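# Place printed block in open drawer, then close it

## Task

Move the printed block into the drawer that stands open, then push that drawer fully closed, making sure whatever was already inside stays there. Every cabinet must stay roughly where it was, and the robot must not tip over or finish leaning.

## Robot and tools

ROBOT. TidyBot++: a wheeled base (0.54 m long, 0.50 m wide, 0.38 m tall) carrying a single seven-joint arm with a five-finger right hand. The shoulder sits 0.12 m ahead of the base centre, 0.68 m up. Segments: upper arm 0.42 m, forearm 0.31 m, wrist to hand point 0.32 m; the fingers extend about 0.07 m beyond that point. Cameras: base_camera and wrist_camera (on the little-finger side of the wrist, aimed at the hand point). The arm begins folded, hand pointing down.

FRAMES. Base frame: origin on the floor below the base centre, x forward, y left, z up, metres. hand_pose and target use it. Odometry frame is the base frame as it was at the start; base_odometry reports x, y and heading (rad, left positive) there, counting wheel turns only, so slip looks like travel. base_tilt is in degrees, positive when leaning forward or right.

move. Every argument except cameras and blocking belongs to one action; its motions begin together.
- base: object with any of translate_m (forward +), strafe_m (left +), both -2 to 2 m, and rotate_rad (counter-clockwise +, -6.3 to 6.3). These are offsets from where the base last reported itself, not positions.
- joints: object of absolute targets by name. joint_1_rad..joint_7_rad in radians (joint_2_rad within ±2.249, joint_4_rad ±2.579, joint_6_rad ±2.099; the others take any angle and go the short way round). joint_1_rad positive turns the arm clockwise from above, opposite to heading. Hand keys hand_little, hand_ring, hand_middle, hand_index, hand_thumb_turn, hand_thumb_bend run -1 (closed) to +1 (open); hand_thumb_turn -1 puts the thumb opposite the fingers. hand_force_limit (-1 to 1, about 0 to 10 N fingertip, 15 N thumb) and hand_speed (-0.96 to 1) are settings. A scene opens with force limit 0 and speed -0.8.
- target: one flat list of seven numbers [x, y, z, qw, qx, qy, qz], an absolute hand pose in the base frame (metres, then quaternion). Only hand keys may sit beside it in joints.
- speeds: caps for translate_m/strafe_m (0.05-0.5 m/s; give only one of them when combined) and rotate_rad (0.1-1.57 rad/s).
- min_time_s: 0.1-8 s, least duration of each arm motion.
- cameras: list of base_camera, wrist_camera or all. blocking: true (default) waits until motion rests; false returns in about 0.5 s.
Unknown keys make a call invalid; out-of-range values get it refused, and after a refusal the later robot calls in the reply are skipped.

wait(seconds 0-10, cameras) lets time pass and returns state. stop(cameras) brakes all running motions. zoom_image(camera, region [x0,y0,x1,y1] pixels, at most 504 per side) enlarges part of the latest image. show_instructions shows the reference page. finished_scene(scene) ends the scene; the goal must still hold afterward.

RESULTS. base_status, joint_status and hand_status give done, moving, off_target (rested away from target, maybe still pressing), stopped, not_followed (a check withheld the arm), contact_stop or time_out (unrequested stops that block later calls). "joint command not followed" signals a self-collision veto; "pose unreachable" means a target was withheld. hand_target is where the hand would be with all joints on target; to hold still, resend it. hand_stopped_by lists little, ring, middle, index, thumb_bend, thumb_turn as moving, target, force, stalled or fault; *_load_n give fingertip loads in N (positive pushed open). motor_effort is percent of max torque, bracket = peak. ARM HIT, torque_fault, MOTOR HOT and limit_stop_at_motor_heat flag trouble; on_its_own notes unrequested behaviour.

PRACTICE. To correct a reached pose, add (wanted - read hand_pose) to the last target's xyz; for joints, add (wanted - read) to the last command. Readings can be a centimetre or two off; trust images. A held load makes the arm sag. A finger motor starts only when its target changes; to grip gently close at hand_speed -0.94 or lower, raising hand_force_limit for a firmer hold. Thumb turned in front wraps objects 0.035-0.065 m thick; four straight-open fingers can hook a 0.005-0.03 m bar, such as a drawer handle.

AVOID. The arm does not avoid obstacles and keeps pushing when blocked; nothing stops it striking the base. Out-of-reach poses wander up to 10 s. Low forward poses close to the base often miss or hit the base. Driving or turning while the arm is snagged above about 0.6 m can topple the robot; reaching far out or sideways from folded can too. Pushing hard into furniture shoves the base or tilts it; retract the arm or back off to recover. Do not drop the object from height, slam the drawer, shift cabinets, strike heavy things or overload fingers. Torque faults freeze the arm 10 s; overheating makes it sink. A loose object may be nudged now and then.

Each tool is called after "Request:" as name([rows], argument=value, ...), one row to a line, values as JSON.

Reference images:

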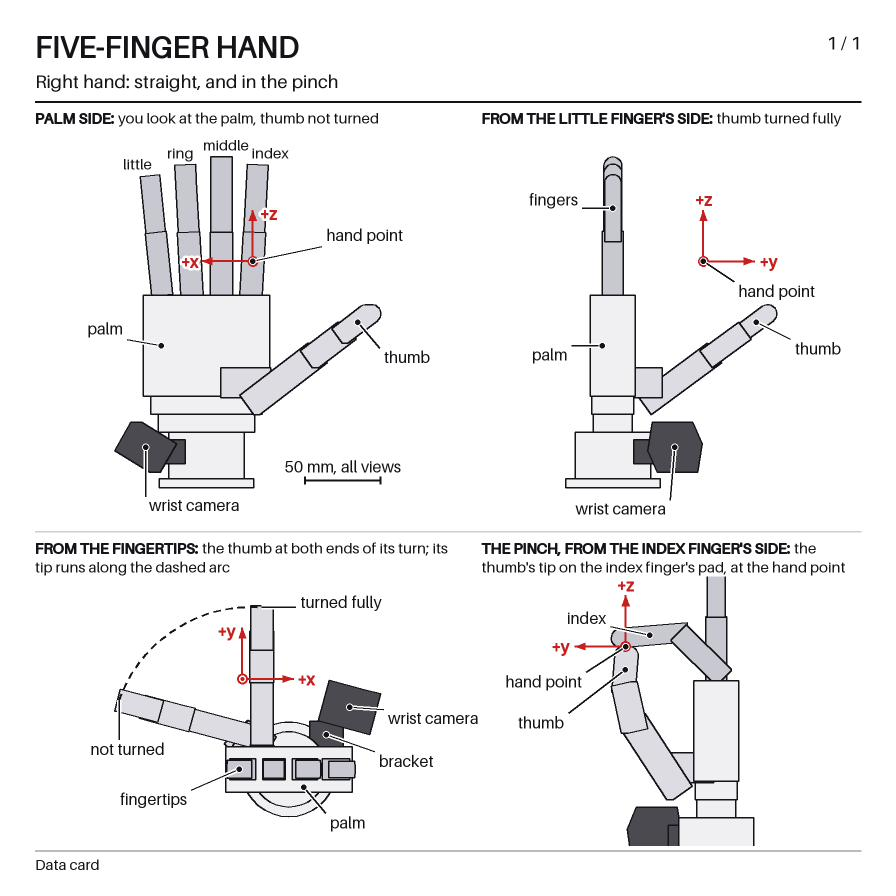

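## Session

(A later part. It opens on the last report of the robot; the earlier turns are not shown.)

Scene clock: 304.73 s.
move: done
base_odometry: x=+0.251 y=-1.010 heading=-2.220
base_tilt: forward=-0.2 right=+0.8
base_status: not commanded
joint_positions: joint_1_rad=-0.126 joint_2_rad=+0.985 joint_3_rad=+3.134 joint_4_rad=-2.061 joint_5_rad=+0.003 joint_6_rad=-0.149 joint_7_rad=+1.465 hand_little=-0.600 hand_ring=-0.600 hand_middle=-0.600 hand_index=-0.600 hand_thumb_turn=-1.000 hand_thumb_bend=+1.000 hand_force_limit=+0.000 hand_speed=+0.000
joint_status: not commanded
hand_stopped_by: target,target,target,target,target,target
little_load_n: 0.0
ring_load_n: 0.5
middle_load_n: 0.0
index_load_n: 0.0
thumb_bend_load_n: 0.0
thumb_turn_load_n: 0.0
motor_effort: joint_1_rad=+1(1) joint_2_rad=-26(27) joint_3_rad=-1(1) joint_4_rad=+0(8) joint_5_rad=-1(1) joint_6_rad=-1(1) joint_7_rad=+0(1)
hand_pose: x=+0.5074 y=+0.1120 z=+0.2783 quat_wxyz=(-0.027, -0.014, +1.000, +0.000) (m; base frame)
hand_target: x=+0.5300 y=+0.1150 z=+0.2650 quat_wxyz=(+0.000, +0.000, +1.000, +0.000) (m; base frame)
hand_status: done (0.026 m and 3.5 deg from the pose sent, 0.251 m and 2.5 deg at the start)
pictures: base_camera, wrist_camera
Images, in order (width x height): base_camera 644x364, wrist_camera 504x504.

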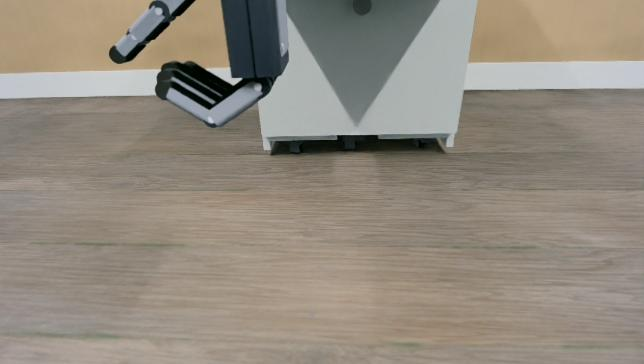

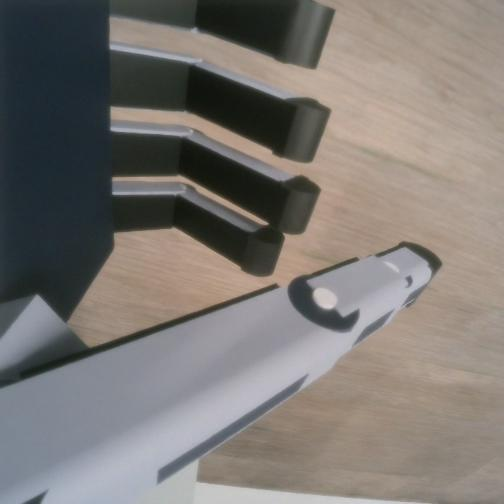

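Request:
move(base={"translate_m":0.18}, speeds={"translate_m":0.08}, cameras=["all"])

Scene clock: 309.23 s.
move: done
base_odometry: x=+0.141 y=-1.153 heading=-2.221
base_tilt: forward=-0.2 right=+0.7
base_status: done
joint_positions: joint_1_rad=-0.135 joint_2_rad=+0.987 joint_3_rad=+3.136 joint_4_rad=-2.057 joint_5_rad=+0.000 joint_6_rad=-0.144 joint_7_rad=+1.466 hand_little=-0.600 hand_ring=-0.600 hand_middle=-0.600 hand_index=-0.600 hand_thumb_turn=-1.000 hand_thumb_bend=+1.000 hand_force_limit=+0.000 hand_speed=+0.000
joint_status: not commanded
hand_stopped_by: target,target,target,target,target,target
little_load_n: 0.0
ring_load_n: 0.0
middle_load_n: 0.0
index_load_n: 0.0
thumb_bend_load_n: -0.5
thumb_turn_load_n: 0.0
motor_effort: joint_1_rad=+1(2) joint_2_rad=-26(28) joint_3_rad=-1(1) joint_4_rad=+2(7) joint_5_rad=-1(1) joint_6_rad=+1(3) joint_7_rad=+1(1)
hand_pose: x=+0.5106 y=+0.1149 z=+0.2778 quat_wxyz=(-0.023, -0.017, +1.000, +0.000) (m; base frame)
hand_target: x=+0.5300 y=+0.1150 z=+0.2650 quat_wxyz=(+0.000, +0.000, +1.000, +0.000) (m; base frame)
hand_status: not commanded
pictures: base_camera, wrist_camera
Images, in order (width x height): base_camera 644x364, wrist_camera 504x504.

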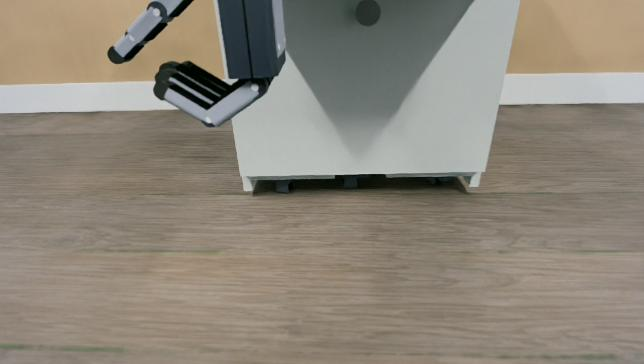

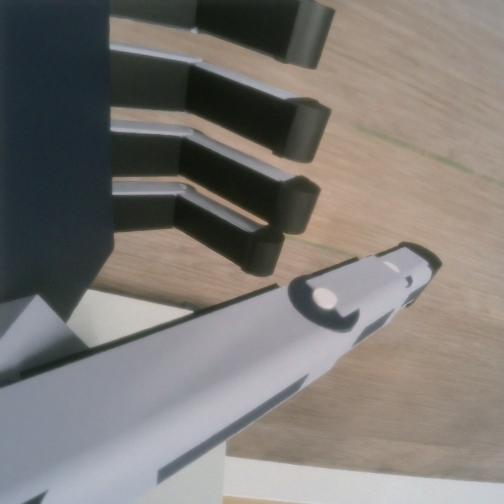

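Request:
move(base={"translate_m":0.15}, speeds={"translate_m":0.08}, cameras=["all"])

Scene clock: 312.80 s.
move: done
base_odometry: x=+0.050 y=-1.273 heading=-2.221
base_tilt: forward=-0.2 right=+0.8
base_status: done
joint_positions: joint_1_rad=-0.137 joint_2_rad=+0.988 joint_3_rad=+3.137 joint_4_rad=-2.058 joint_5_rad=-0.001 joint_6_rad=-0.143 joint_7_rad=+1.466 hand_little=-0.600 hand_ring=-0.600 hand_middle=-0.600 hand_index=-0.600 hand_thumb_turn=-1.000 hand_thumb_bend=+1.000 hand_force_limit=+0.000 hand_speed=+0.000
joint_status: not commanded
hand_stopped_by: target,target,target,target,target,target
little_load_n: 0.0
ring_load_n: 0.0
middle_load_n: 0.0
index_load_n: 0.0
thumb_bend_load_n: 0.0
thumb_turn_load_n: 0.0
motor_effort: joint_1_rad=+1(3) joint_2_rad=-27(28) joint_3_rad=-1(2) joint_4_rad=+1(7) joint_5_rad=-1(1) joint_6_rad=+0(4) joint_7_rad=+0(2)
hand_pose: x=+0.5097 y=+0.1147 z=+0.2773 quat_wxyz=(-0.024, -0.017, +1.000, -0.001) (m; base frame)
hand_target: x=+0.5300 y=+0.1150 z=+0.2650 quat_wxyz=(+0.000, +0.000, +1.000, +0.000) (m; base frame)
hand_status: not commanded
pictures: base_camera, wrist_camera
Images, in order (width x height): base_camera 644x364, wrist_camera 504x504.

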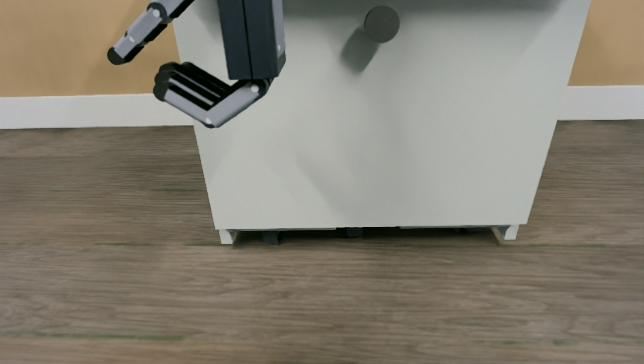

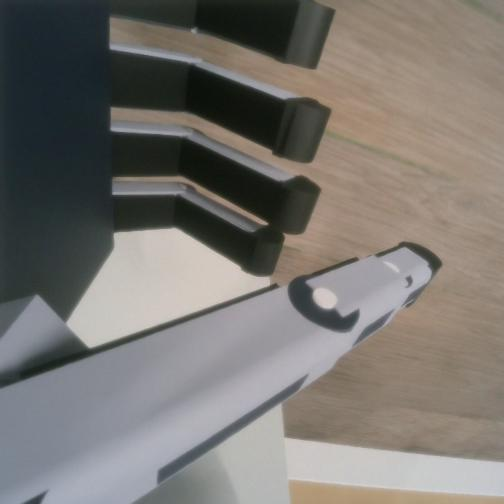

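Request:
move(base={"translate_m":0.04}, speeds={"translate_m":0.05}, cameras=["base_camera"])

Request:
move(base={"translate_m":0.02}, speeds={"translate_m":0.05}, cameras=["base_camera"])

Scene clock: 315.93 s.
move: done
base_odometry: x=+0.026 y=-1.305 heading=-2.221
base_tilt: forward=-0.2 right=+0.8
base_status: done
joint_positions: joint_1_rad=-0.138 joint_2_rad=+0.988 joint_3_rad=+3.138 joint_4_rad=-2.059 joint_5_rad=-0.001 joint_6_rad=-0.142 joint_7_rad=+1.466 hand_little=-0.600 hand_ring=-0.600 hand_middle=-0.600 hand_index=-0.600 hand_thumb_turn=-1.000 hand_thumb_bend=+1.000 hand_force_limit=+0.000 hand_speed=+0.000
joint_status: not commanded
hand_stopped_by: target,target,target,target,target,target
little_load_n: 0.0
ring_load_n: 0.0
middle_load_n: 0.0
index_load_n: 0.0
thumb_bend_load_n: -0.5
thumb_turn_load_n: 0.0
motor_effort: joint_1_rad=+1(3) joint_2_rad=-27(28) joint_3_rad=+0(2) joint_4_rad=+2(7) joint_5_rad=-1(1) joint_6_rad=+1(4) joint_7_rad=+0(1)
hand_pose: x=+0.5093 y=+0.1148 z=+0.2771 quat_wxyz=(-0.024, -0.017, +1.000, -0.001) (m; base frame)
hand_target: x=+0.5300 y=+0.1150 z=+0.2650 quat_wxyz=(+0.000, +0.000, +1.000, +0.000) (m; base frame)
hand_status: not commanded
pictures: base_camera
Images, in order (width x height): base_camera 644x364.

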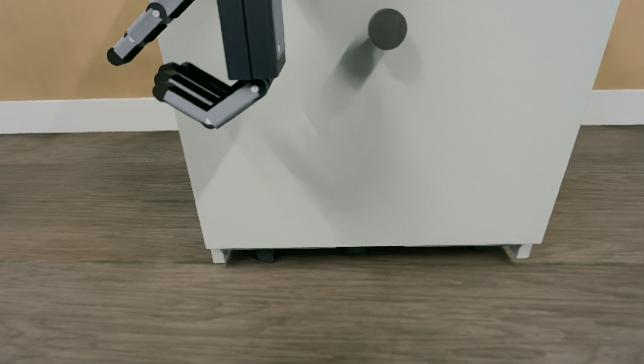

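Scene clock: 316.83 s.
move: done
base_odometry: x=+0.014 y=-1.320 heading=-2.222
base_tilt: forward=-0.2 right=+0.7
base_status: done
joint_positions: joint_1_rad=-0.140 joint_2_rad=+0.991 joint_3_rad=+3.139 joint_4_rad=-2.071 joint_5_rad=-0.005 joint_6_rad=-0.142 joint_7_rad=+1.466 hand_little=-0.600 hand_ring=-0.600 hand_middle=-0.600 hand_index=-0.600 hand_thumb_turn=-1.000 hand_thumb_bend=+1.000 hand_force_limit=+0.000 hand_speed=+0.000
joint_status: not commanded
hand_stopped_by: target,target,target,target,target,target
little_load_n: 0.0
ring_load_n: 0.0
middle_load_n: 0.0
index_load_n: 0.0
thumb_bend_load_n: 0.0
thumb_turn_load_n: 0.0
motor_effort: joint_1_rad=+1(3) joint_2_rad=-27(30) joint_3_rad=+0(2) joint_4_rad=+5(15) joint_5_rad=-1(1) joint_6_rad=+2(9) joint_7_rad=+0(2)
hand_pose: x=+0.5011 y=+0.1139 z=+0.2755 quat_wxyz=(-0.031, -0.016, +0.999, -0.002) (m; base frame)
hand_target: x=+0.5300 y=+0.1150 z=+0.2650 quat_wxyz=(+0.000, +0.000, +1.000, +0.000) (m; base frame)
hand_status: not commanded
pictures: base_camera
Images, in order (width x height): base_camera 644x364.

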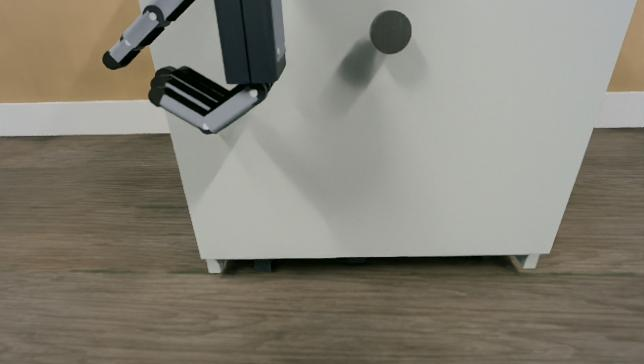

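Request:
move(base={"translate_m":0.015}, speeds={"translate_m":0.05}, cameras=["base_camera"])

Request:
move(base={"translate_m":-0.30}, speeds={"translate_m":0.2})

Request:
move(target=[0.42, 0.0, 0.88, 0, 0, 1, 0], joints={"hand_thumb_turn":1,"hand_index":1,"hand_middle":1,"hand_ring":1,"hand_little":1}, min_time_s=2, cameras=["all"])

Scene clock: 319.30 s.
move: done
base_odometry: x=+0.005 y=-1.332 heading=-2.222
base_tilt: forward=-0.2 right=+0.7
base_status: done
joint_positions: joint_1_rad=-0.142 joint_2_rad=+0.996 joint_3_rad=+3.139 joint_4_rad=-2.099 joint_5_rad=-0.007 joint_6_rad=-0.142 joint_7_rad=+1.466 hand_little=-0.600 hand_ring=-0.600 hand_middle=-0.600 hand_index=-0.600 hand_thumb_turn=-1.000 hand_thumb_bend=+1.000 hand_force_limit=+0.000 hand_speed=+0.000
joint_status: not commanded
hand_stopped_by: target,target,target,target,target,target
little_load_n: 0.0
ring_load_n: 0.0
middle_load_n: 0.0
index_load_n: 0.0
thumb_bend_load_n: 0.0
thumb_turn_load_n: 0.0
motor_effort: joint_1_rad=+2(3) joint_2_rad=-27(29) joint_3_rad=+1(3) joint_4_rad=+9(13) joint_5_rad=+0(1) joint_6_rad=+5(8) joint_7_rad=+1(2)
hand_pose: x=+0.4811 y=+0.1120 z=+0.2726 quat_wxyz=(-0.047, -0.016, +0.999, -0.004) (m; base frame)
hand_target: x=+0.5300 y=+0.1150 z=+0.2650 quat_wxyz=(+0.000, +0.000, +1.000, +0.000) (m; base frame)
hand_status: not commanded
pictures: base_camera
Images, in order (width x height): base_camera 644x364.

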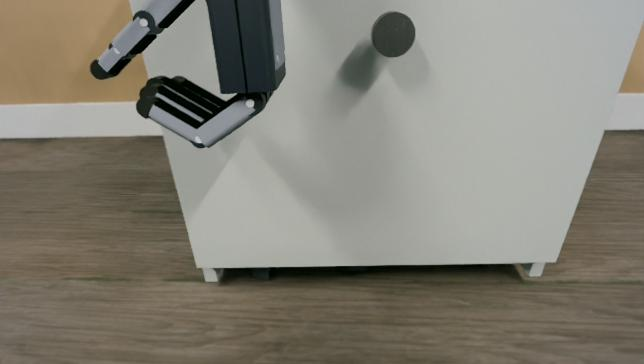

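Scene clock: 321.53 s.
move: done
base_odometry: x=+0.186 y=-1.093 heading=-2.222
base_tilt: forward=-0.2 right=+0.7
base_status: done
joint_positions: joint_1_rad=-0.143 joint_2_rad=+0.997 joint_3_rad=+3.142 joint_4_rad=-2.040 joint_5_rad=-0.008 joint_6_rad=-0.123 joint_7_rad=+1.466 hand_little=-0.600 hand_ring=-0.600 hand_middle=-0.600 hand_index=-0.600 hand_thumb_turn=-1.000 hand_thumb_bend=+1.000 hand_force_limit=+0.000 hand_speed=+0.000
joint_status: not commanded
hand_stopped_by: target,target,target,target,target,target
little_load_n: 0.0
ring_load_n: 0.0
middle_load_n: 0.5
index_load_n: 0.0
thumb_bend_load_n: 0.0
thumb_turn_load_n: 0.0
motor_effort: joint_1_rad=+1(3) joint_2_rad=-27(29) joint_3_rad=-1(2) joint_4_rad=+0(8) joint_5_rad=-1(1) joint_6_rad=+0(4) joint_7_rad=+0(2)
hand_pose: x=+0.5243 y=+0.1167 z=+0.2750 quat_wxyz=(-0.009, -0.015, +1.000, -0.001) (m; base frame)
hand_target: x=+0.5300 y=+0.1150 z=+0.2650 quat_wxyz=(+0.000, +0.000, +1.000, +0.000) (m; base frame)
hand_status: not commanded
pictures: none

Scene clock: 324.43 s.
move: done
base_odometry: x=+0.186 y=-1.093 heading=-2.222
base_tilt: forward=-0.2 right=+0.7
base_status: not commanded
joint_positions: joint_1_rad=+0.053 joint_2_rad=-0.046 joint_3_rad=+3.268 joint_4_rad=-1.334 joint_5_rad=-0.008 joint_6_rad=-1.823 joint_7_rad=+1.731 hand_little=+1.000 hand_ring=+1.000 hand_middle=+1.000 hand_index=+1.000 hand_thumb_turn=+1.000 hand_thumb_bend=+1.000 hand_force_limit=+0.000 hand_speed=+0.000
joint_status: all done
hand_stopped_by: target,target,target,target,target,target
little_load_n: 0.0
ring_load_n: 0.0
middle_load_n: 0.0
index_load_n: 0.0
thumb_bend_load_n: 0.0
thumb_turn_load_n: 0.0
motor_effort: joint_1_rad=+1(1) joint_2_rad=-11(30) joint_3_rad=+0(1) joint_4_rad=+12(13) joint_5_rad=-1(2) joint_6_rad=+1(1) joint_7_rad=+0(1)
hand_pose: x=+0.4405 y=+0.0099 z=+0.8695 quat_wxyz=(+0.016, +0.009, +1.000, +0.004) (m; base frame)
hand_target: x=+0.4200 y=+0.0000 z=+0.8800 quat_wxyz=(+0.000, +0.000, +1.000, +0.000) (m; base frame)
hand_status: done (0.025 m and 2.2 deg from the pose sent, 0.625 m and 2.0 deg at the start)
pictures: base_camera, wrist_camera
Images, in order (width x height): base_camera 644x364, wrist_camera 504x504.

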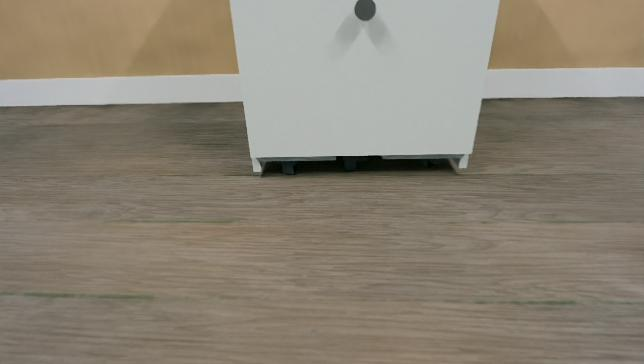

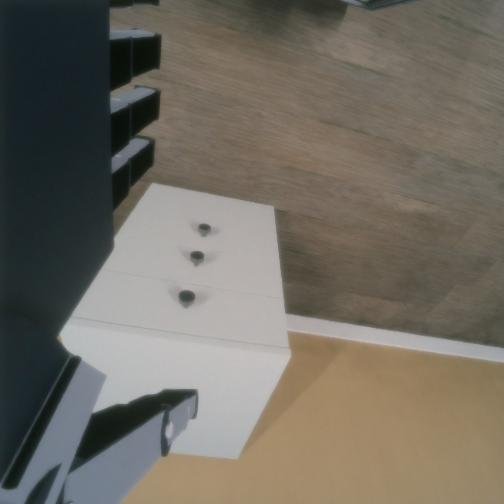

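Request:
finished_scene(scene=1)

The scene is finished: the task was done.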